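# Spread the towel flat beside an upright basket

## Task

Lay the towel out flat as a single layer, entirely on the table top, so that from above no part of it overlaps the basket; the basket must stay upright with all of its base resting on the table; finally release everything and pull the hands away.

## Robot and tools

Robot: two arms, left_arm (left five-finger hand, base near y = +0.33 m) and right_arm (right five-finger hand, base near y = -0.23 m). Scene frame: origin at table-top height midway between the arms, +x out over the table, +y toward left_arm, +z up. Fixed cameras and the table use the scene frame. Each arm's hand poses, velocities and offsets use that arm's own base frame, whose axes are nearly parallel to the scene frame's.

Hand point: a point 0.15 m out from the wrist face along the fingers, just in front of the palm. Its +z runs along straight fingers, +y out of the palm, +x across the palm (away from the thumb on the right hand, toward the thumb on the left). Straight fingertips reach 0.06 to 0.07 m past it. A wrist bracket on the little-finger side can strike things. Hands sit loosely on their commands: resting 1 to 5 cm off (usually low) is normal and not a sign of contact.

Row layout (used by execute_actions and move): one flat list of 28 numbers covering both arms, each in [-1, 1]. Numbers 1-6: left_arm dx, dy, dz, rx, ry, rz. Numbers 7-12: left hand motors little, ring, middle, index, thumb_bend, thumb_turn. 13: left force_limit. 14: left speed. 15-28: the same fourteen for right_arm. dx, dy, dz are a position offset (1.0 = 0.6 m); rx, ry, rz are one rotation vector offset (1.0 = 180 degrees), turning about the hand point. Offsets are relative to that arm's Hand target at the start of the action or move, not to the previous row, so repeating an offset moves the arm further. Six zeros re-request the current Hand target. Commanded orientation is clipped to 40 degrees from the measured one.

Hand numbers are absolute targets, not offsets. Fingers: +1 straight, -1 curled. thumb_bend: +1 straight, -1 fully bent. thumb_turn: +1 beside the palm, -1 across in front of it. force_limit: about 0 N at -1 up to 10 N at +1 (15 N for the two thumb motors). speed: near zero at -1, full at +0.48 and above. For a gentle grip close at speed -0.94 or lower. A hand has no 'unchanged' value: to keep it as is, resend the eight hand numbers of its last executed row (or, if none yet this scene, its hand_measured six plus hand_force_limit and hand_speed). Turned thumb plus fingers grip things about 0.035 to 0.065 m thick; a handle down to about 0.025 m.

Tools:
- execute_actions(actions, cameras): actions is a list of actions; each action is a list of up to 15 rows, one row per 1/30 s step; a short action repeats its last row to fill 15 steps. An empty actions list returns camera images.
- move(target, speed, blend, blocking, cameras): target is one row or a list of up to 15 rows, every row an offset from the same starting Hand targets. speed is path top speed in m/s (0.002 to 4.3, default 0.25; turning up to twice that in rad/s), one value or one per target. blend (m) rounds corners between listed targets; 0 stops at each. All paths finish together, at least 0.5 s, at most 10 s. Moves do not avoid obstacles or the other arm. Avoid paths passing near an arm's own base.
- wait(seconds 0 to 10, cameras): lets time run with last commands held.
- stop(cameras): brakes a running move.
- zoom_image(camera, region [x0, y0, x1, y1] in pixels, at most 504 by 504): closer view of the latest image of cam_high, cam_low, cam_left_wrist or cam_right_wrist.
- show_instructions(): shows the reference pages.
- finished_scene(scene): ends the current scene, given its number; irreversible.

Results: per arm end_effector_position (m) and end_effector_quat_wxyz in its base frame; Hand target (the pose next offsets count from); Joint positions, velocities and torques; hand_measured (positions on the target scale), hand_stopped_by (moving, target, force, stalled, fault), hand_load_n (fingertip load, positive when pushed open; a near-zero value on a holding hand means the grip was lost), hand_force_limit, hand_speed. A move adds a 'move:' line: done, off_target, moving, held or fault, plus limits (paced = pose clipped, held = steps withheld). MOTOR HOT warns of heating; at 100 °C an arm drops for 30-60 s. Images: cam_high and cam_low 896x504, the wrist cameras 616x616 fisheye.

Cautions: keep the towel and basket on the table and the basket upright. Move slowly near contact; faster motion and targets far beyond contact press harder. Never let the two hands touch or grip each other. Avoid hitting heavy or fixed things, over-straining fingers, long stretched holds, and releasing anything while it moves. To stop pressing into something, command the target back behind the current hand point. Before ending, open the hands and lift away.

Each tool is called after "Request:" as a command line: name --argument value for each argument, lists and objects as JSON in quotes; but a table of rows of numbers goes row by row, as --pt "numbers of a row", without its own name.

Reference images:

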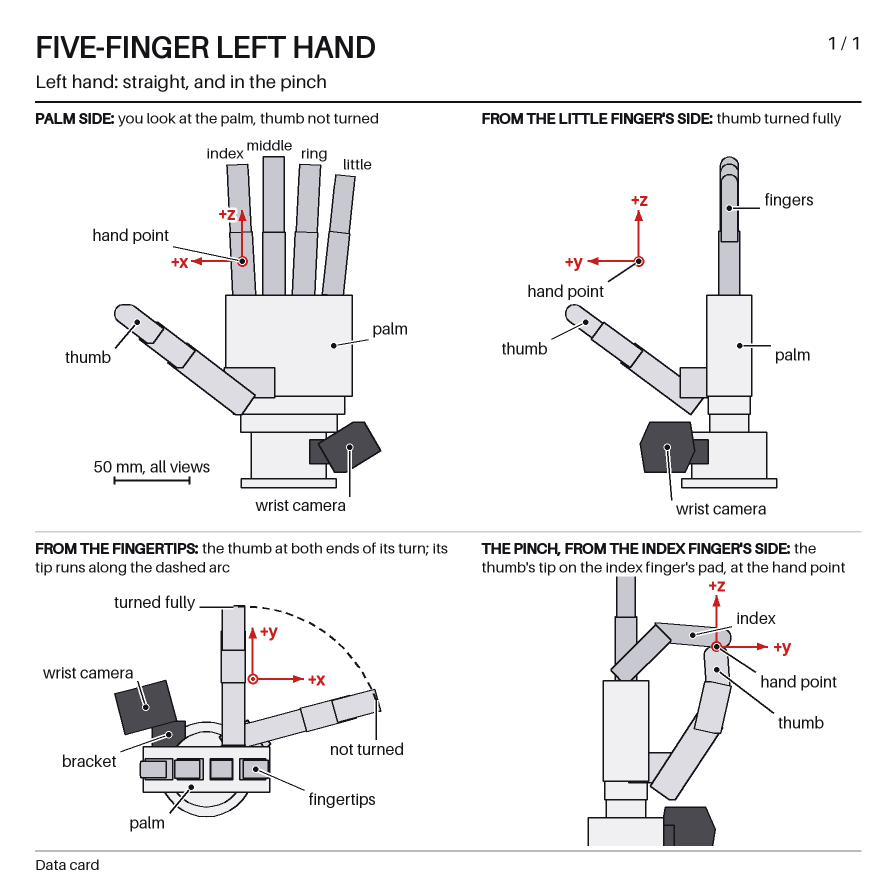

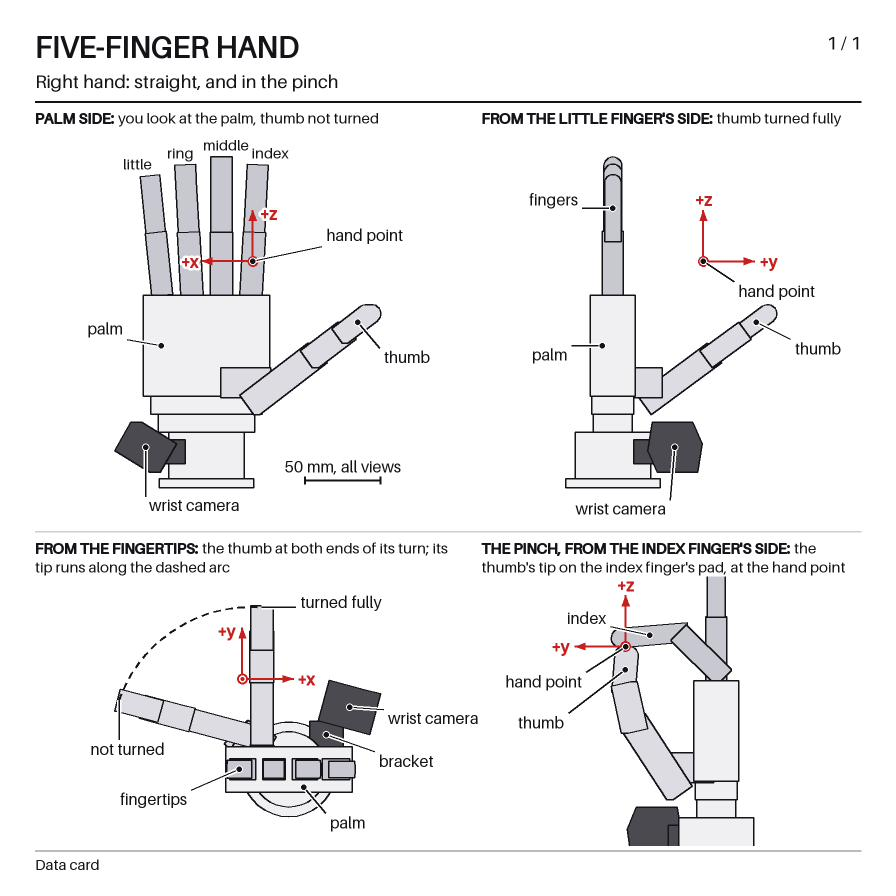

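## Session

Request:
execute_actions --actions '[]'

Scene clock: 0.00 s.
left_arm: end_effector_position=(+0.1047, -0.4180, +0.3388) hand_measured=(+1.000, +1.000, +1.000, +1.000, +1.000, +1.000) hand_load_n=(+0.0, +0.0, +0.0, +0.0, +0.0, +0.0) hand_stopped_by=(target, target, target, target, target, target) hand_force_limit=0.00 hand_speed=-0.80 end_effector_quat_wxyz=(-0.016, +0.264, +0.825, -0.499) | right_arm: end_effector_position=(+0.3879, -0.5158, +0.1405) hand_measured=(+1.000, +1.000, +1.000, +1.000, +1.000, +1.000) hand_load_n=(+0.0, +0.0, +0.0, +0.0, +0.0, +0.0) hand_stopped_by=(target, target, target, target, target, target) hand_force_limit=0.00 hand_speed=-0.80 end_effector_quat_wxyz=(+0.080, +0.691, -0.167, +0.699)
Joint positions: left_arm=[-1.067 1.078 1.199 -0.84 0.705 0.793] | right_arm=[-1.053 1.753 0.811 0.929 -0.701 -1.457]
Joint velocities: within noise
Joint torques (N m): no reading
Heat: left arm: hottest elbow 39 °C; right arm: hottest waist 36 °C.
Hand target: left_arm +0.1070, -0.4222, +0.3516; -0.008, +0.268, +0.819, -0.507 | right_arm +0.3906, -0.5205, +0.1442; +0.083, +0.689, -0.164, +0.701
camera_calibration:
cam_left_wrist: T_world_to_cam=[[-0.646344, -0.191735, 0.738565, -0.260808], [-0.418132, 0.898652, -0.132628, 0.461733], [-0.638283, -0.394541, -0.661008, 0.240613], [0, 0, 0, 1]] pos_world=[0.178073, -0.370012, 0.41291]
cam_right_wrist: T_world_to_cam=[[-0.339119, -0.933247, 0.118524, -0.366334], [-0.522987, 0.0822981, -0.848358, 0.362375], [0.781973, -0.349681, -0.515985, -0.293102], [0, 0, 0, 1]] pos_world=[0.294484, -0.474195, 0.199607]

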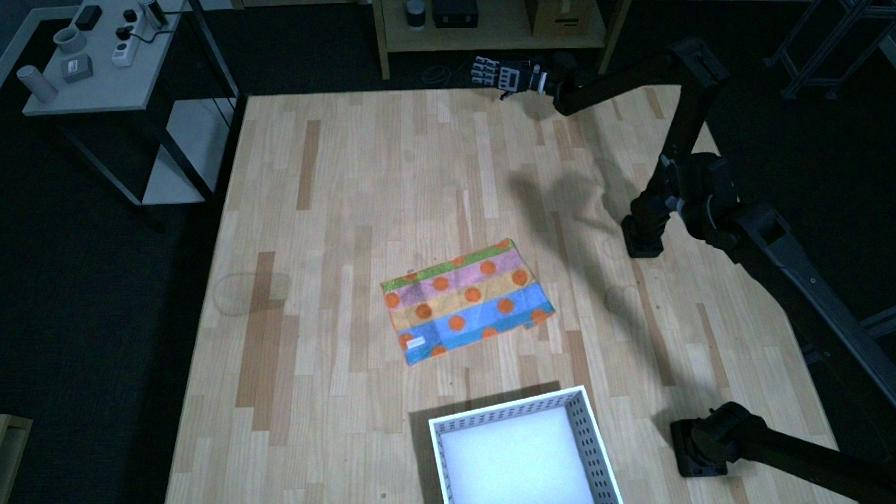

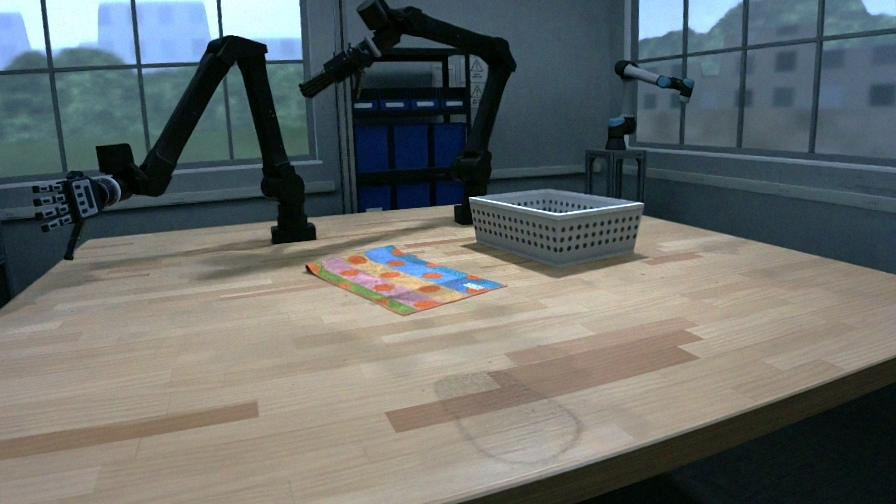

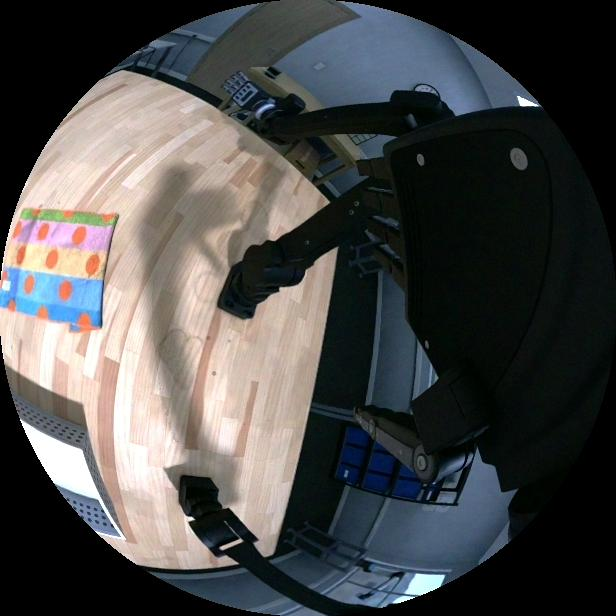

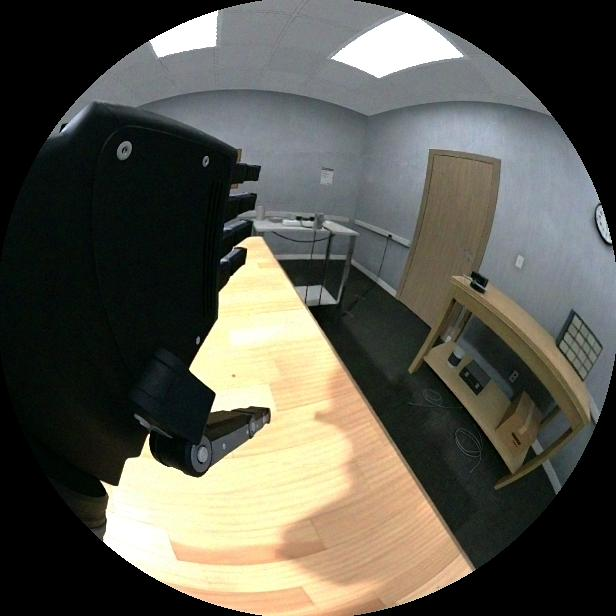

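Request:
zoom_image --camera "cam_high" --region '[370, 230, 470, 375]'

Request:
zoom_image --camera "cam_high" --region '[460, 230, 560, 375]'

Request:
zoom_image --camera "cam_low" --region '[300, 235, 510, 325]'

Request:
zoom_image --camera "cam_left_wrist" --region '[0, 190, 140, 350]'

Scaled by 3.476 from the camera's 896x504 image, which has a finer 1280x720 frame.

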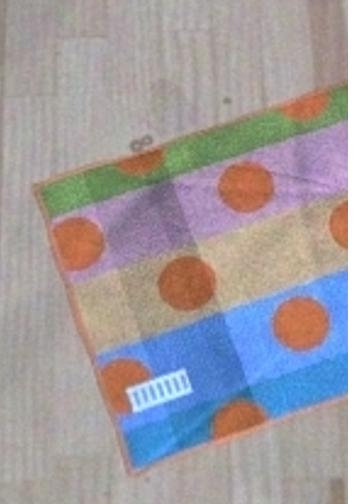

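Scaled by 3.476 from the camera's 896x504 image, which has a finer 1280x720 frame.

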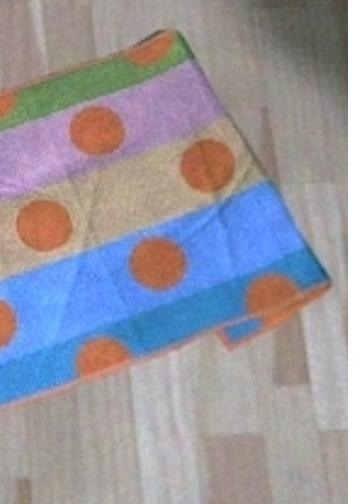

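Scaled by 2.400 from the camera's 896x504 image, which has a finer 1280x720 frame.

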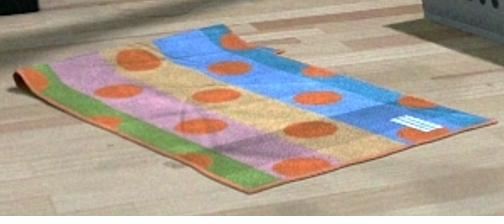

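Scaled by 3.150 from the camera's 616x616 image, which has a finer 880x880 frame.

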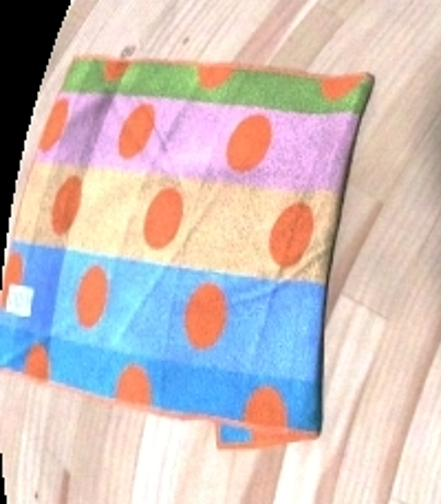

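Request:
move --pt "0.09 0.13 -0.1 0.0889 0.2327 0.4232 -1 -1 -1 0 1 1 0 0.2 -0.1 0.33 0.15 0.3006 0.0172 -0.2773 -1 -1 -1 0 1 1 0 0.2" --pt "0.1755 0.2665 -0.33 0.1777 0.4655 0.8463 -1 -1 -1 0 1 1 0 0.2 -0.209 0.656 0.0 0.6012 0.0343 -0.5545 -1 -1 -1 0 1 1 0 0.2" --speed 0.45 --blend 0.05 --cameras '["all"]'

Scene clock: 10.57 s.
left_arm: end_effector_position=(+0.2097, -0.2641, +0.1579) hand_measured=(-1.000, -1.000, -1.000, +0.000, +1.000, +1.000) hand_load_n=(+0.0, -0.5, +0.0, +0.0, +0.0, +0.0) hand_stopped_by=(target, target, target, target, target, target) hand_force_limit=0.00 hand_speed=0.20 end_effector_quat_wxyz=(+0.002, +0.935, -0.354, +0.010) | right_arm: end_effector_position=(+0.2699, -0.1271, +0.1499) hand_measured=(-1.000, -1.000, -1.000, +0.000, +1.000, +1.000) hand_load_n=(+0.5, +0.0, +0.0, +0.0, +0.0, +0.0) hand_stopped_by=(target, target, target, target, target, target) hand_force_limit=0.00 hand_speed=0.20 end_effector_quat_wxyz=(+0.009, -0.184, +0.983, -0.013)
Joint positions: left_arm=[-0.72 1.129 0.928 -1.349 -0.003 -1.568] | right_arm=[-0.633 1.198 0.963 -1.305 0.004 0.568]
Joint torques (N m): left_arm=[1.49 -7.18 10.4 -0.01 0.17 -0.23] | right_arm=[-2.55 -3.14 8.79 -0.25 -0.08 0.1]
Heat: left arm: hottest elbow 42 °C; right arm: hottest elbow 38 °C.
Hand target: left_arm +0.2123, -0.2623, +0.1537; +0.000, +0.940, -0.342, +0.000 | right_arm +0.2652, -0.1270, +0.1442; -0.001, -0.174, +0.985, +0.000
Off the commanded pose: left_arm 0.005 m, 2 deg | right_arm 0.007 m, 2 deg.
move: done
camera_calibration:
cam_left_wrist: T_world_to_cam=[[0.852397, 0.521677, 0.035674, -0.0447267], [0.415388, -0.717004, 0.559783, -0.36747], [0.317605, -0.462339, -0.827871, 0.056874], [0, 0, 0, 1]] pos_world=[0.172704, -0.21385, 0.254383]
cam_right_wrist: T_world_to_cam=[[-0.573603, 0.818477, -0.032798, 0.263857], [0.691893, 0.505547, 0.515467, -0.201863], [0.438479, 0.27298, -0.856282, 0.162787], [0, 0, 0, 1]] pos_world=[0.219638, -0.158347, 0.2521]

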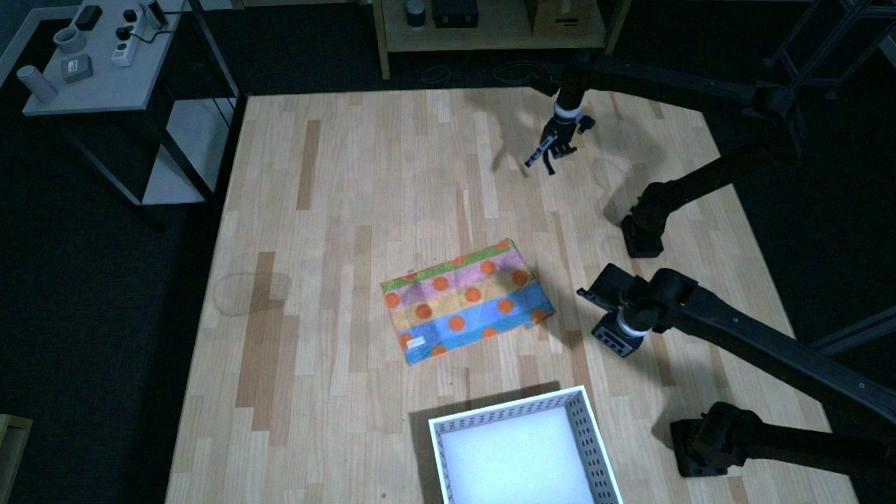

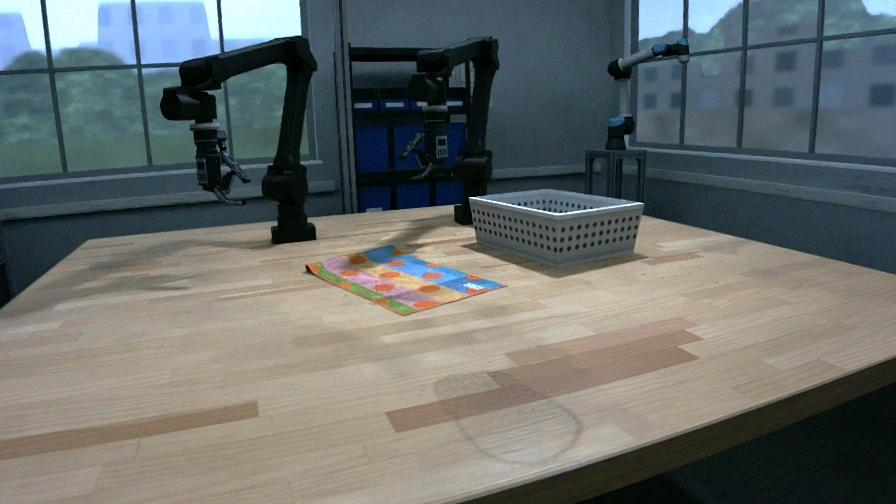

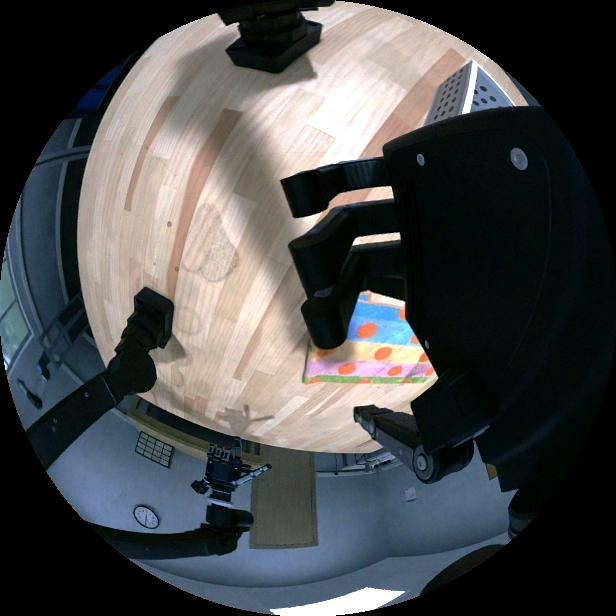

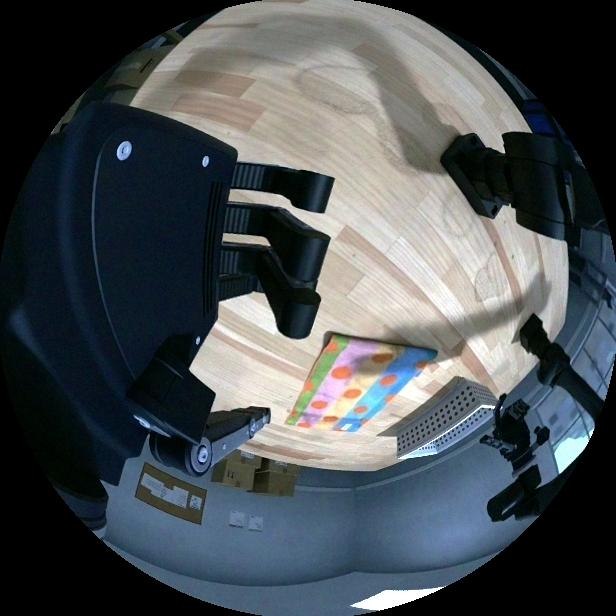

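Request:
zoom_image --camera "cam_right_wrist" --region '[270, 310, 450, 450]'

Request:
zoom_image --camera "cam_left_wrist" --region '[280, 280, 450, 400]'

Scaled by 2.800 from the camera's 616x616 image, which has a finer 880x880 frame.

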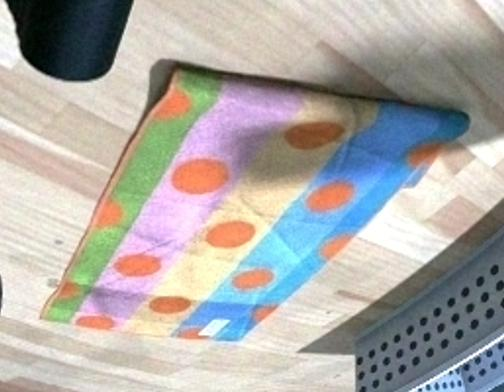

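Scaled by 2.965 from the camera's 616x616 image, which has a finer 880x880 frame.

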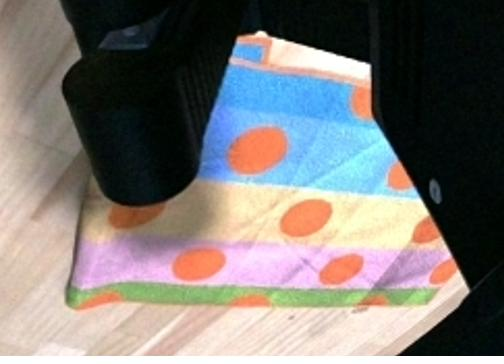

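Request:
move --target '[0.096,0.079,-0.106,0,0,0,-1,-1,-1,0,1,1,0,0.2,0.0655,0.068,-0.124,0,0,0,-1,-1,-1,0,1,1,0,0.2]' --speed 0.25 --cameras '["cam_left_wrist","cam_right_wrist"]'

Request:
zoom_image --camera "cam_right_wrist" --region '[280, 290, 460, 430]'

Request:
zoom_image --camera "cam_left_wrist" --region '[180, 270, 400, 430]'

Scene clock: 14.87 s.
left_arm: end_effector_position=(+0.2660, -0.2158, +0.0933) hand_measured=(-1.000, -1.000, -1.000, +0.000, +1.000, +1.000) hand_load_n=(+0.0, +0.5, +0.0, +0.0, +0.0, +0.0) hand_stopped_by=(target, target, target, target, target, target) hand_force_limit=0.00 hand_speed=0.20 end_effector_quat_wxyz=(-0.001, +0.941, -0.339, +0.002) | right_arm: end_effector_position=(+0.3008, -0.0886, +0.0763) hand_measured=(-1.000, -1.000, -1.000, +0.000, +1.000, +1.000) hand_load_n=(+0.0, +0.0, +0.0, +0.0, +0.0, +0.0) hand_stopped_by=(target, target, target, target, target, target) hand_force_limit=0.00 hand_speed=0.20 end_effector_quat_wxyz=(+0.002, -0.173, +0.985, -0.002)
Joint positions: left_arm=[-0.491 1.247 0.845 -1.166 -0.003 -1.37] | right_arm=[-0.487 1.303 0.845 -1.107 0.001 0.736]
Joint torques (N m): left_arm=[1.61 -8.29 9.83 0.46 0.19 0.11] | right_arm=[-0.5 -4.13 8.47 1.02 -0.02 0.23]
Heat: left arm: hottest elbow 42 °C; right arm: hottest elbow 38 °C.
Hand target: left_arm +0.2698, -0.2148, +0.0900; +0.000, +0.940, -0.342, -0.001 | right_arm +0.3044, -0.0862, +0.0698; -0.001, -0.174, +0.985, +0.000
Off the commanded pose: left_arm 0.005 m, 0 deg | right_arm 0.008 m, 0 deg.
move: done
camera_calibration:
cam_left_wrist: T_world_to_cam=[[0.835932, 0.547973, 0.0307149, -0.105107], [0.445564, -0.710256, 0.544986, -0.325286], [0.320453, -0.441886, -0.837882, 0.0123843], [0, 0, 0, 1]] pos_world=[0.22883, -0.167968, 0.190881]
cam_right_wrist: T_world_to_cam=[[-0.554805, 0.831948, -0.00736852, 0.241352], [0.71258, 0.479737, 0.511939, -0.213092], [0.429442, 0.278776, -0.85899, 0.079201], [0, 0, 0, 1]] pos_world=[0.251737, -0.120643, 0.178902]
Images, in order (width x height): cam_left_wrist 616x616, cam_right_wrist 616x616.

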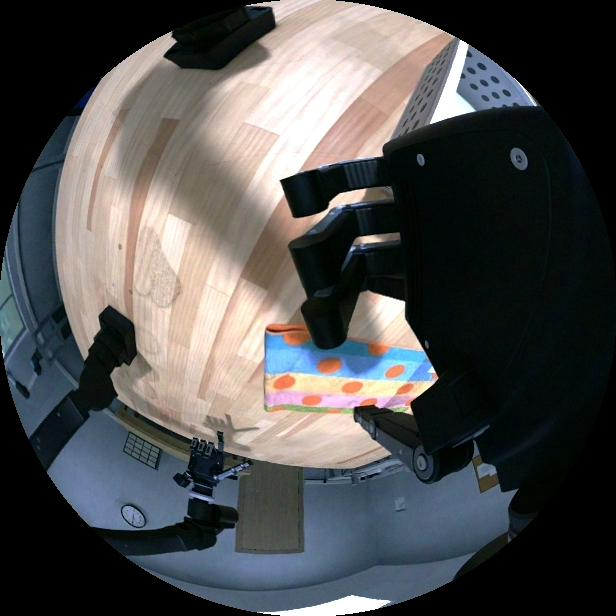

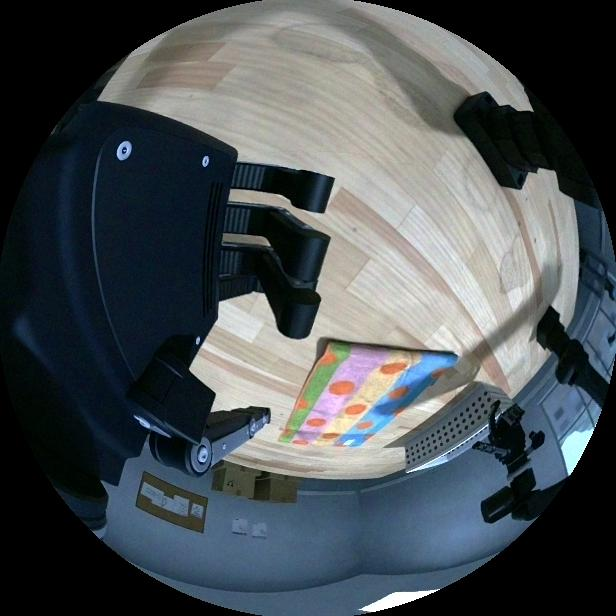

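Scaled by 2.800 from the camera's 616x616 image, which has a finer 880x880 frame.

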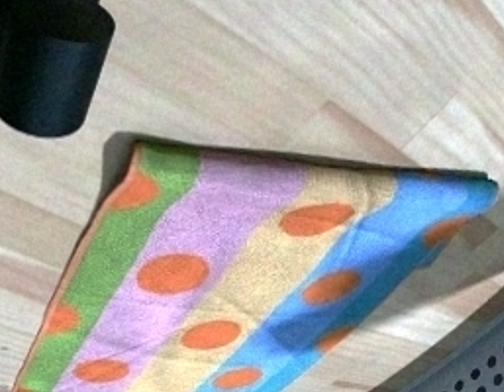

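Scaled by 2.291 from the camera's 616x616 image, which has a finer 880x880 frame.

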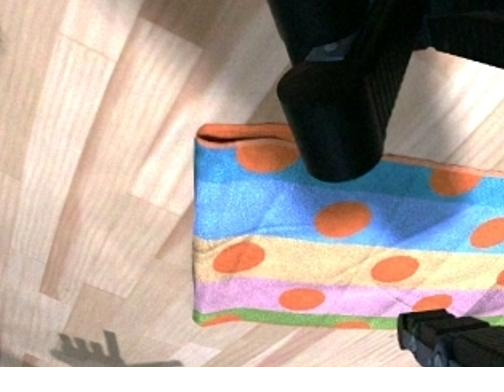

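Request:
zoom_image --camera "cam_left_wrist" --region '[255, 310, 325, 370]'

Request:
zoom_image --camera "cam_right_wrist" --region '[300, 325, 400, 400]'

Scaled by 7.200 from the camera's 616x616 image, which has a finer 880x880 frame.

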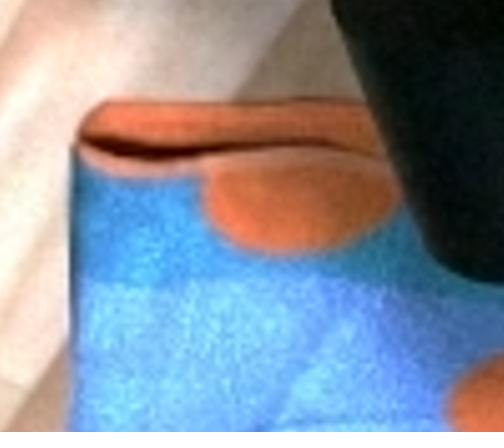

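Scaled by 5.040 from the camera's 616x616 image, which has a finer 880x880 frame.

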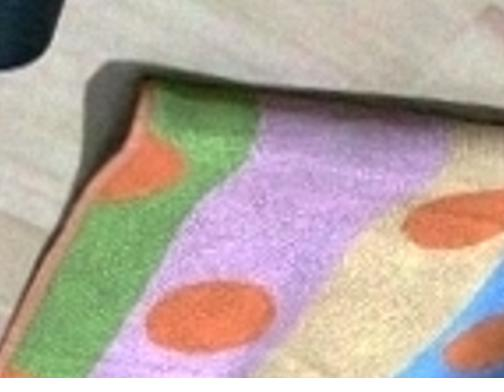

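Request:
move --target '[0,0.05,0.05,0,0,0,-1,-1,-1,0,1,1,0,0.2,0.1825,0.05,-0.05,0,0,0,-1,-1,-1,0,1,1,0,0.2]' --speed 0.25 --cameras '["cam_right_wrist"]'

Request:
zoom_image --camera "cam_right_wrist" --region '[290, 220, 470, 360]'

Scene clock: 20.13 s.
left_arm: end_effector_position=(+0.2591, -0.1834, +0.1049) hand_measured=(-1.000, -1.000, -1.000, +0.000, +1.000, +1.000) hand_load_n=(+0.0, +0.0, +0.0, +0.0, +0.0, +0.0) hand_stopped_by=(target, target, target, target, target, target) hand_force_limit=0.00 hand_speed=0.20 end_effector_quat_wxyz=(-0.002, +0.941, -0.339, -0.018) | right_arm: end_effector_position=(+0.3942, -0.0533, +0.0376) hand_measured=(-1.000, -1.000, -1.000, +0.000, +1.000, +1.000) hand_load_n=(+0.0, +0.0, +0.5, +0.0, +0.0, +0.0) hand_stopped_by=(target, target, target, target, target, target) hand_force_limit=0.00 hand_speed=0.20 end_effector_quat_wxyz=(-0.011, -0.174, +0.985, +0.007)
Joint positions: left_arm=[-0.405 1.206 0.845 -1.246 -0.002 -1.284] | right_arm=[-0.302 1.567 1.003 -1.033 -0.002 0.918]
Joint torques (N m): left_arm=[1.49 -10.17 12.41 -0.09 0.15 0.13] | right_arm=[-0.62 -6.95 11.25 0.98 0.12 0.16]
Heat: left arm: hottest elbow 42 °C; right arm: hottest elbow 38 °C.
Hand target: left_arm +0.2698, -0.1849, +0.1200; +0.000, +0.940, -0.342, +0.000 | right_arm +0.4140, -0.0561, +0.0398; -0.001, -0.174, +0.985, +0.000
Off the commanded pose: left_arm 0.019 m, 2 deg | right_arm 0.020 m, 1 deg.
move: off_target (left_arm, right_arm)
camera_calibration:
cam_right_wrist: T_world_to_cam=[[-0.557182, 0.830153, 0.019841, 0.263285], [0.72556, 0.475083, 0.497855, -0.281597], [0.40387, 0.291792, -0.867033, 0.0070828], [0, 0, 0, 1]] pos_world=[0.348153, -0.086852, 0.141111]
Images, in order (width x height): cam_right_wrist 616x616.

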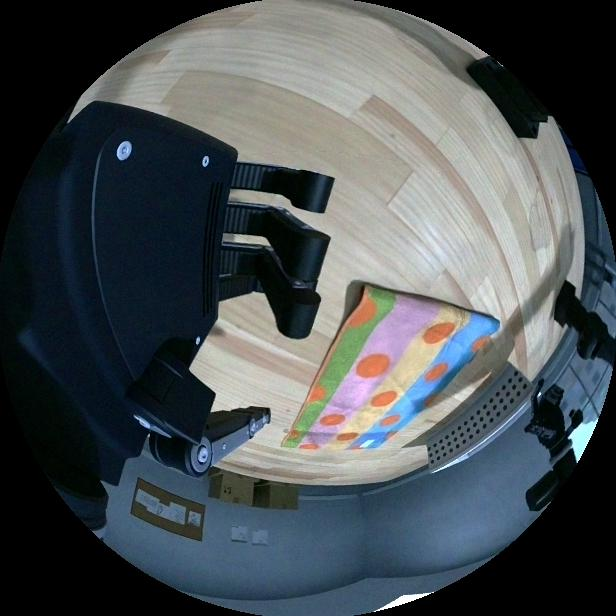

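Scaled by 2.800 from the camera's 616x616 image, which has a finer 880x880 frame.

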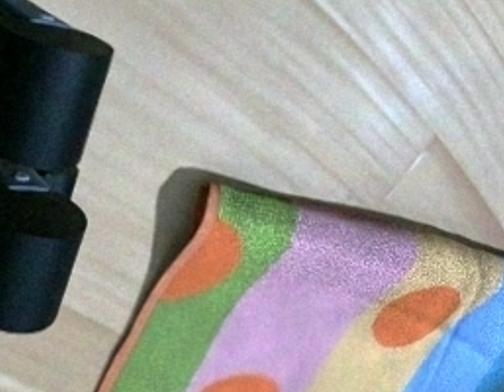

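Request:
move --pt "0 0 0 0 0 0 -1 -1 -1 0 1 1 0 0.2 0.007 0.007 -0.053 0 0 0 -1 -1 -1 0 1 1 0 0.2" --pt "0 0 0 0 0 0 -1 -1 -1 0 1 1 0 0.2 -0.062 0.182 -0.05 0 0 0 -1 -1 -1 0 1 1 0 0.2" --speed 0.12 --cameras '["cam_right_wrist","cam_high","cam_left_wrist"]'

Request:
zoom_image --camera "cam_right_wrist" --region '[240, 220, 420, 360]'

Request:
zoom_image --camera "cam_high" --region '[440, 200, 580, 350]'

Scene clock: 24.43 s.
left_arm: end_effector_position=(+0.2591, -0.1834, +0.1049) hand_measured=(-1.000, -1.000, -1.000, +0.000, +1.000, +1.000) hand_load_n=(+0.0, +0.0, +0.5, +0.0, +0.0, +0.0) hand_stopped_by=(target, target, target, target, target, target) hand_force_limit=0.00 hand_speed=0.20 end_effector_quat_wxyz=(-0.002, +0.940, -0.339, -0.018) | right_arm: end_effector_position=(+0.3745, +0.0500, +0.0079) hand_measured=(-1.000, -1.000, -1.000, +0.000, +1.000, +1.000) hand_load_n=(+0.0, +0.5, +0.0, +0.0, +0.0, +0.0) hand_stopped_by=(target, target, target, target, target, target) hand_force_limit=0.00 hand_speed=0.20 end_effector_quat_wxyz=(-0.011, -0.174, +0.985, +0.003)
Joint positions: left_arm=[-0.405 1.206 0.845 -1.246 -0.002 -1.283] | right_arm=[-0.046 1.525 0.859 -0.927 -0.002 1.175]
Joint torques (N m): left_arm=[1.49 -10.23 12.45 -0.18 0.15 0.11] | right_arm=[-0.62 -7.3 6.69 1.17 0.12 0.14]
Heat: left arm: hottest elbow 43 °C; right arm: hottest elbow 38 °C.
Hand target: left_arm +0.2698, -0.1849, +0.1200; +0.000, +0.940, -0.342, +0.000 | right_arm +0.3770, +0.0531, +0.0100; -0.001, -0.174, +0.985, +0.000
Off the commanded pose: left_arm 0.019 m, 2 deg | right_arm 0.004 m, 1 deg.
move: off_target (left_arm)
camera_calibration:
cam_left_wrist: T_world_to_cam=[[0.837075, 0.547024, 0.0084325, -0.115613], [0.464448, -0.718692, 0.517465, -0.309031], [0.289126, -0.42924, -0.855663, 0.0509445], [0, 0, 0, 1]] pos_world=[0.225576, -0.136988, 0.204479]
cam_right_wrist: T_world_to_cam=[[-0.556957, 0.830441, 0.0128952, 0.167057], [0.724716, 0.478348, 0.495954, -0.301447], [0.405692, 0.28557, -0.868253, -0.0412736], [0, 0, 0, 1]] pos_world=[0.328251, 0.0172518, 0.111514]
Images, in order (width x height): cam_high 896x504, cam_left_wrist 616x616, cam_right_wrist 616x616.

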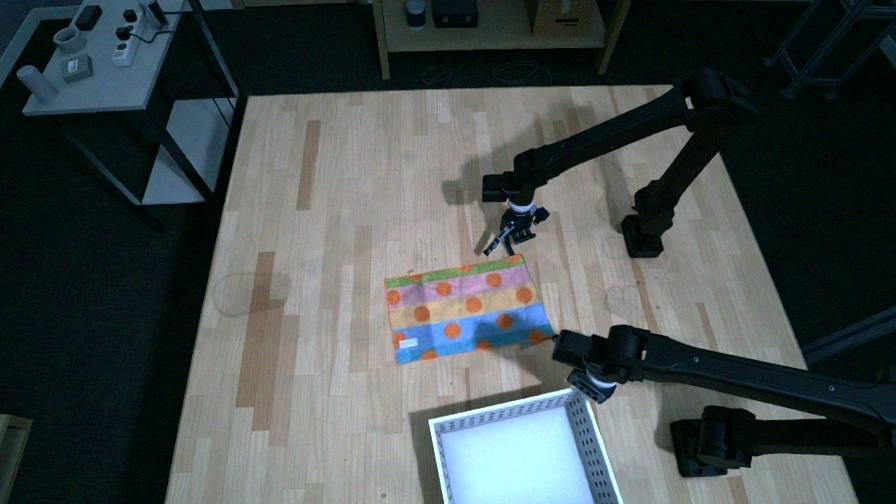

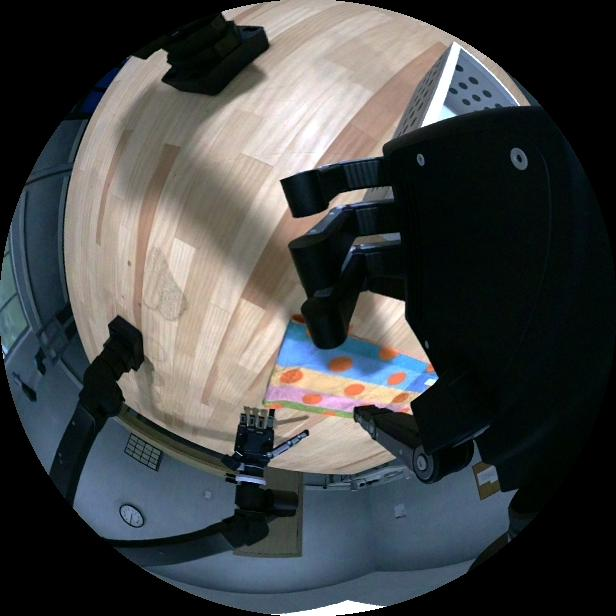

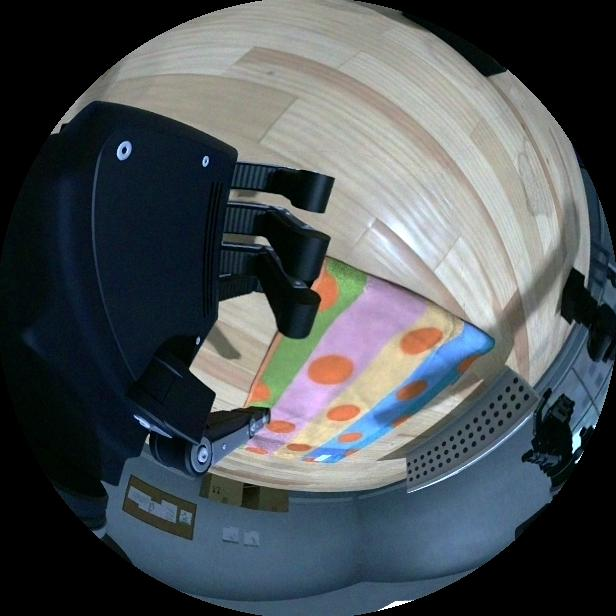

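Scaled by 2.800 from the camera's 616x616 image, which has a finer 880x880 frame.

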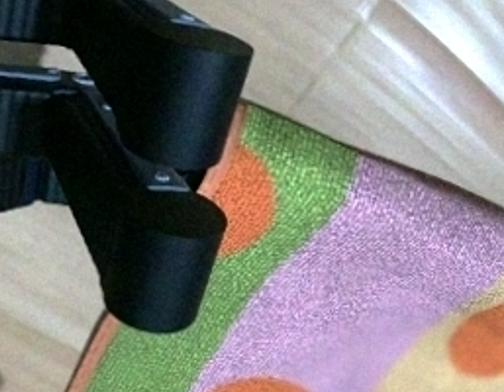

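Scaled by 3.360 from the camera's 896x504 image, which has a finer 1280x720 frame.

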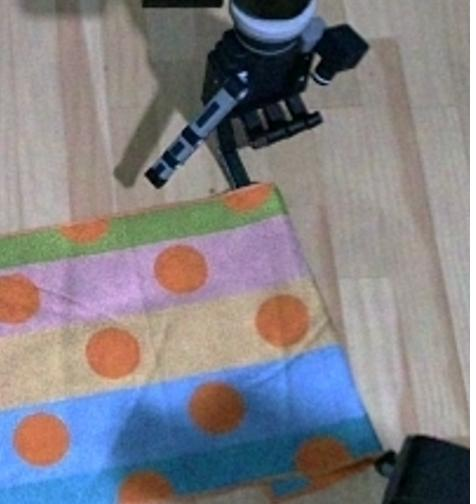

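Request:
move --pt "0 0 0 0 0 0 -1 -1 -1 0 1 1 0 0.2 0.035 -0.12 0.02 0 0 0 -1 -1 -1 0 1 1 0 0.2" --pt "0 0.03 0.0 0 0 0 -1 -1 -1 0 1 1 0 0.2 0.06 -0.15 0.18 0 0 0 -1 -1 -1 0 1 1 0 0.2" --speed 0.25 --blend 0.01 --cameras '["cam_right_wrist","cam_high","cam_left_wrist"]'

Request:
zoom_image --camera "cam_left_wrist" --region '[250, 290, 400, 410]'

Request:
zoom_image --camera "cam_high" --region '[380, 240, 570, 375]'

Request:
zoom_image --camera "cam_right_wrist" --region '[290, 250, 470, 390]'

Scene clock: 29.80 s.
left_arm: end_effector_position=(+0.2644, -0.1679, +0.1094) hand_measured=(-1.000, -1.000, -1.000, +0.000, +1.000, +1.000) hand_load_n=(+0.0, +0.0, +0.0, +0.0, +0.0, +0.0) hand_stopped_by=(target, target, target, target, target, target) hand_force_limit=0.00 hand_speed=0.20 end_effector_quat_wxyz=(-0.001, +0.941, -0.339, -0.013) | right_arm: end_effector_position=(+0.4018, -0.0298, +0.1047) hand_measured=(-1.000, -1.000, -1.000, +0.000, +1.000, +1.000) hand_load_n=(+0.0, +0.0, +0.0, +0.0, +0.0, +0.0) hand_stopped_by=(target, target, target, target, target, target) hand_force_limit=0.00 hand_speed=0.20 end_effector_quat_wxyz=(-0.012, -0.175, +0.984, +0.003)
Joint positions: left_arm=[-0.35 1.191 0.845 -1.25 -0.002 -1.229] | right_arm=[-0.239 1.485 1.107 -1.218 0.003 0.979]
Joint torques (N m): left_arm=[1.49 -10.34 11.17 -0.12 0.15 0.12] | right_arm=[-2.37 -8.06 11.95 -0.31 -0.11 0]
Heat: left arm: hottest elbow 44 °C; right arm: hottest elbow 38 °C.
Hand target: left_arm +0.2697, -0.1669, +0.1200; +0.000, +0.940, -0.342, -0.001 | right_arm +0.4129, -0.0369, +0.1178; -0.001, -0.174, +0.985, +0.000
Off the commanded pose: left_arm 0.012 m, 1 deg | right_arm 0.019 m, 1 deg.
move: off_target (left_arm, right_arm)
camera_calibration:
cam_left_wrist: T_world_to_cam=[[0.836489, 0.547822, 0.0132955, -0.128774], [0.460111, -0.715324, 0.525936, -0.301898], [0.29763, -0.433823, -0.85042, 0.0563121], [0, 0, 0, 1]] pos_world=[0.229864, -0.12098, 0.20838]
cam_right_wrist: T_world_to_cam=[[-0.559442, 0.828752, 0.0139292, 0.248179], [0.72447, 0.480744, 0.493993, -0.330644], [0.402701, 0.286452, -0.869354, 0.0559454], [0, 0, 0, 1]] pos_world=[0.355854, -0.0627497, 0.208515]
Images, in order (width x height): cam_high 896x504, cam_left_wrist 616x616, cam_right_wrist 616x616.

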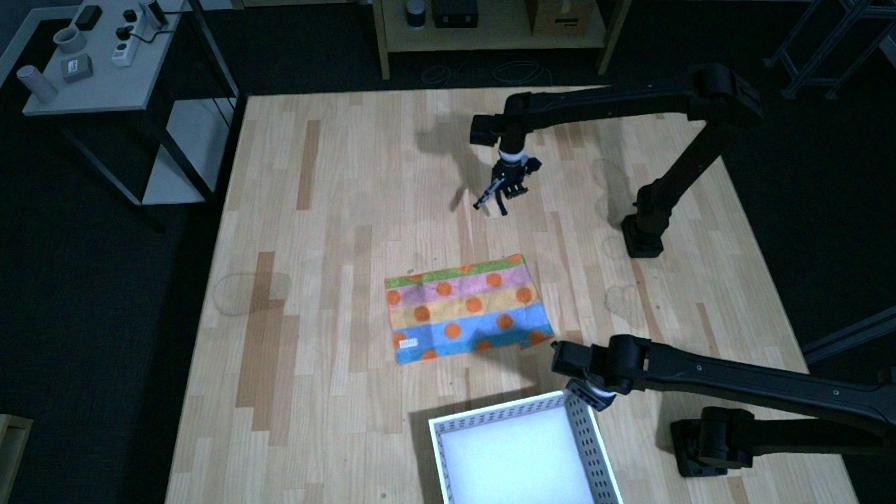

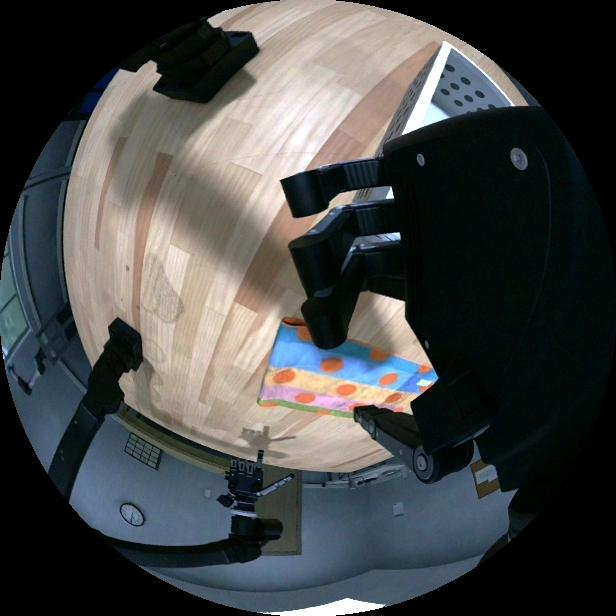

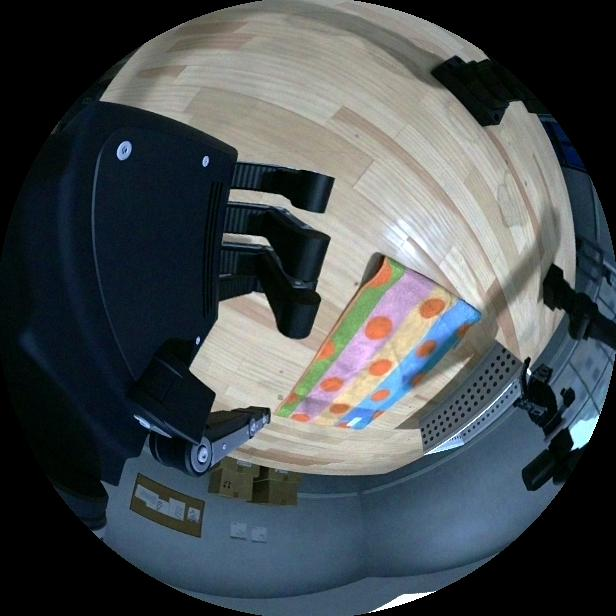

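Scaled by 3.360 from the camera's 616x616 image, which has a finer 880x880 frame.

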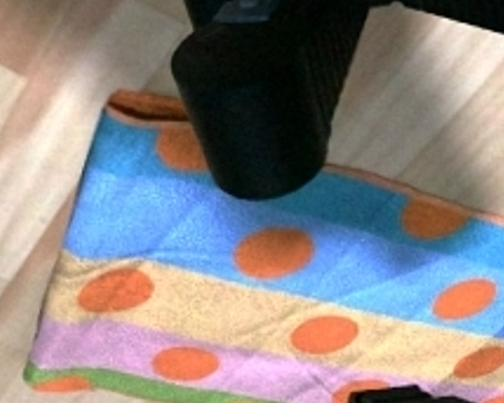

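Scaled by 2.653 from the camera's 896x504 image, which has a finer 1280x720 frame.

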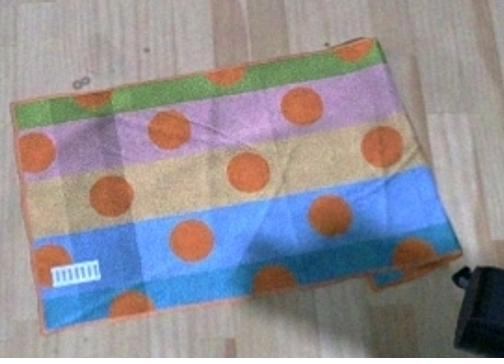

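Scaled by 2.800 from the camera's 616x616 image, which has a finer 880x880 frame.

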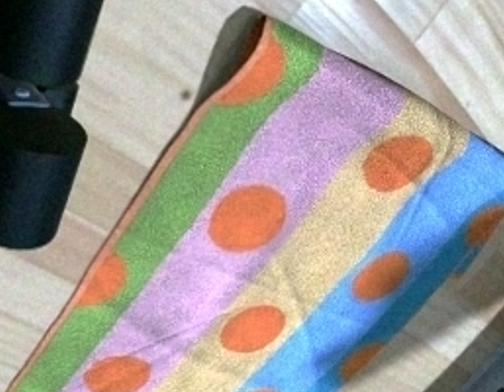

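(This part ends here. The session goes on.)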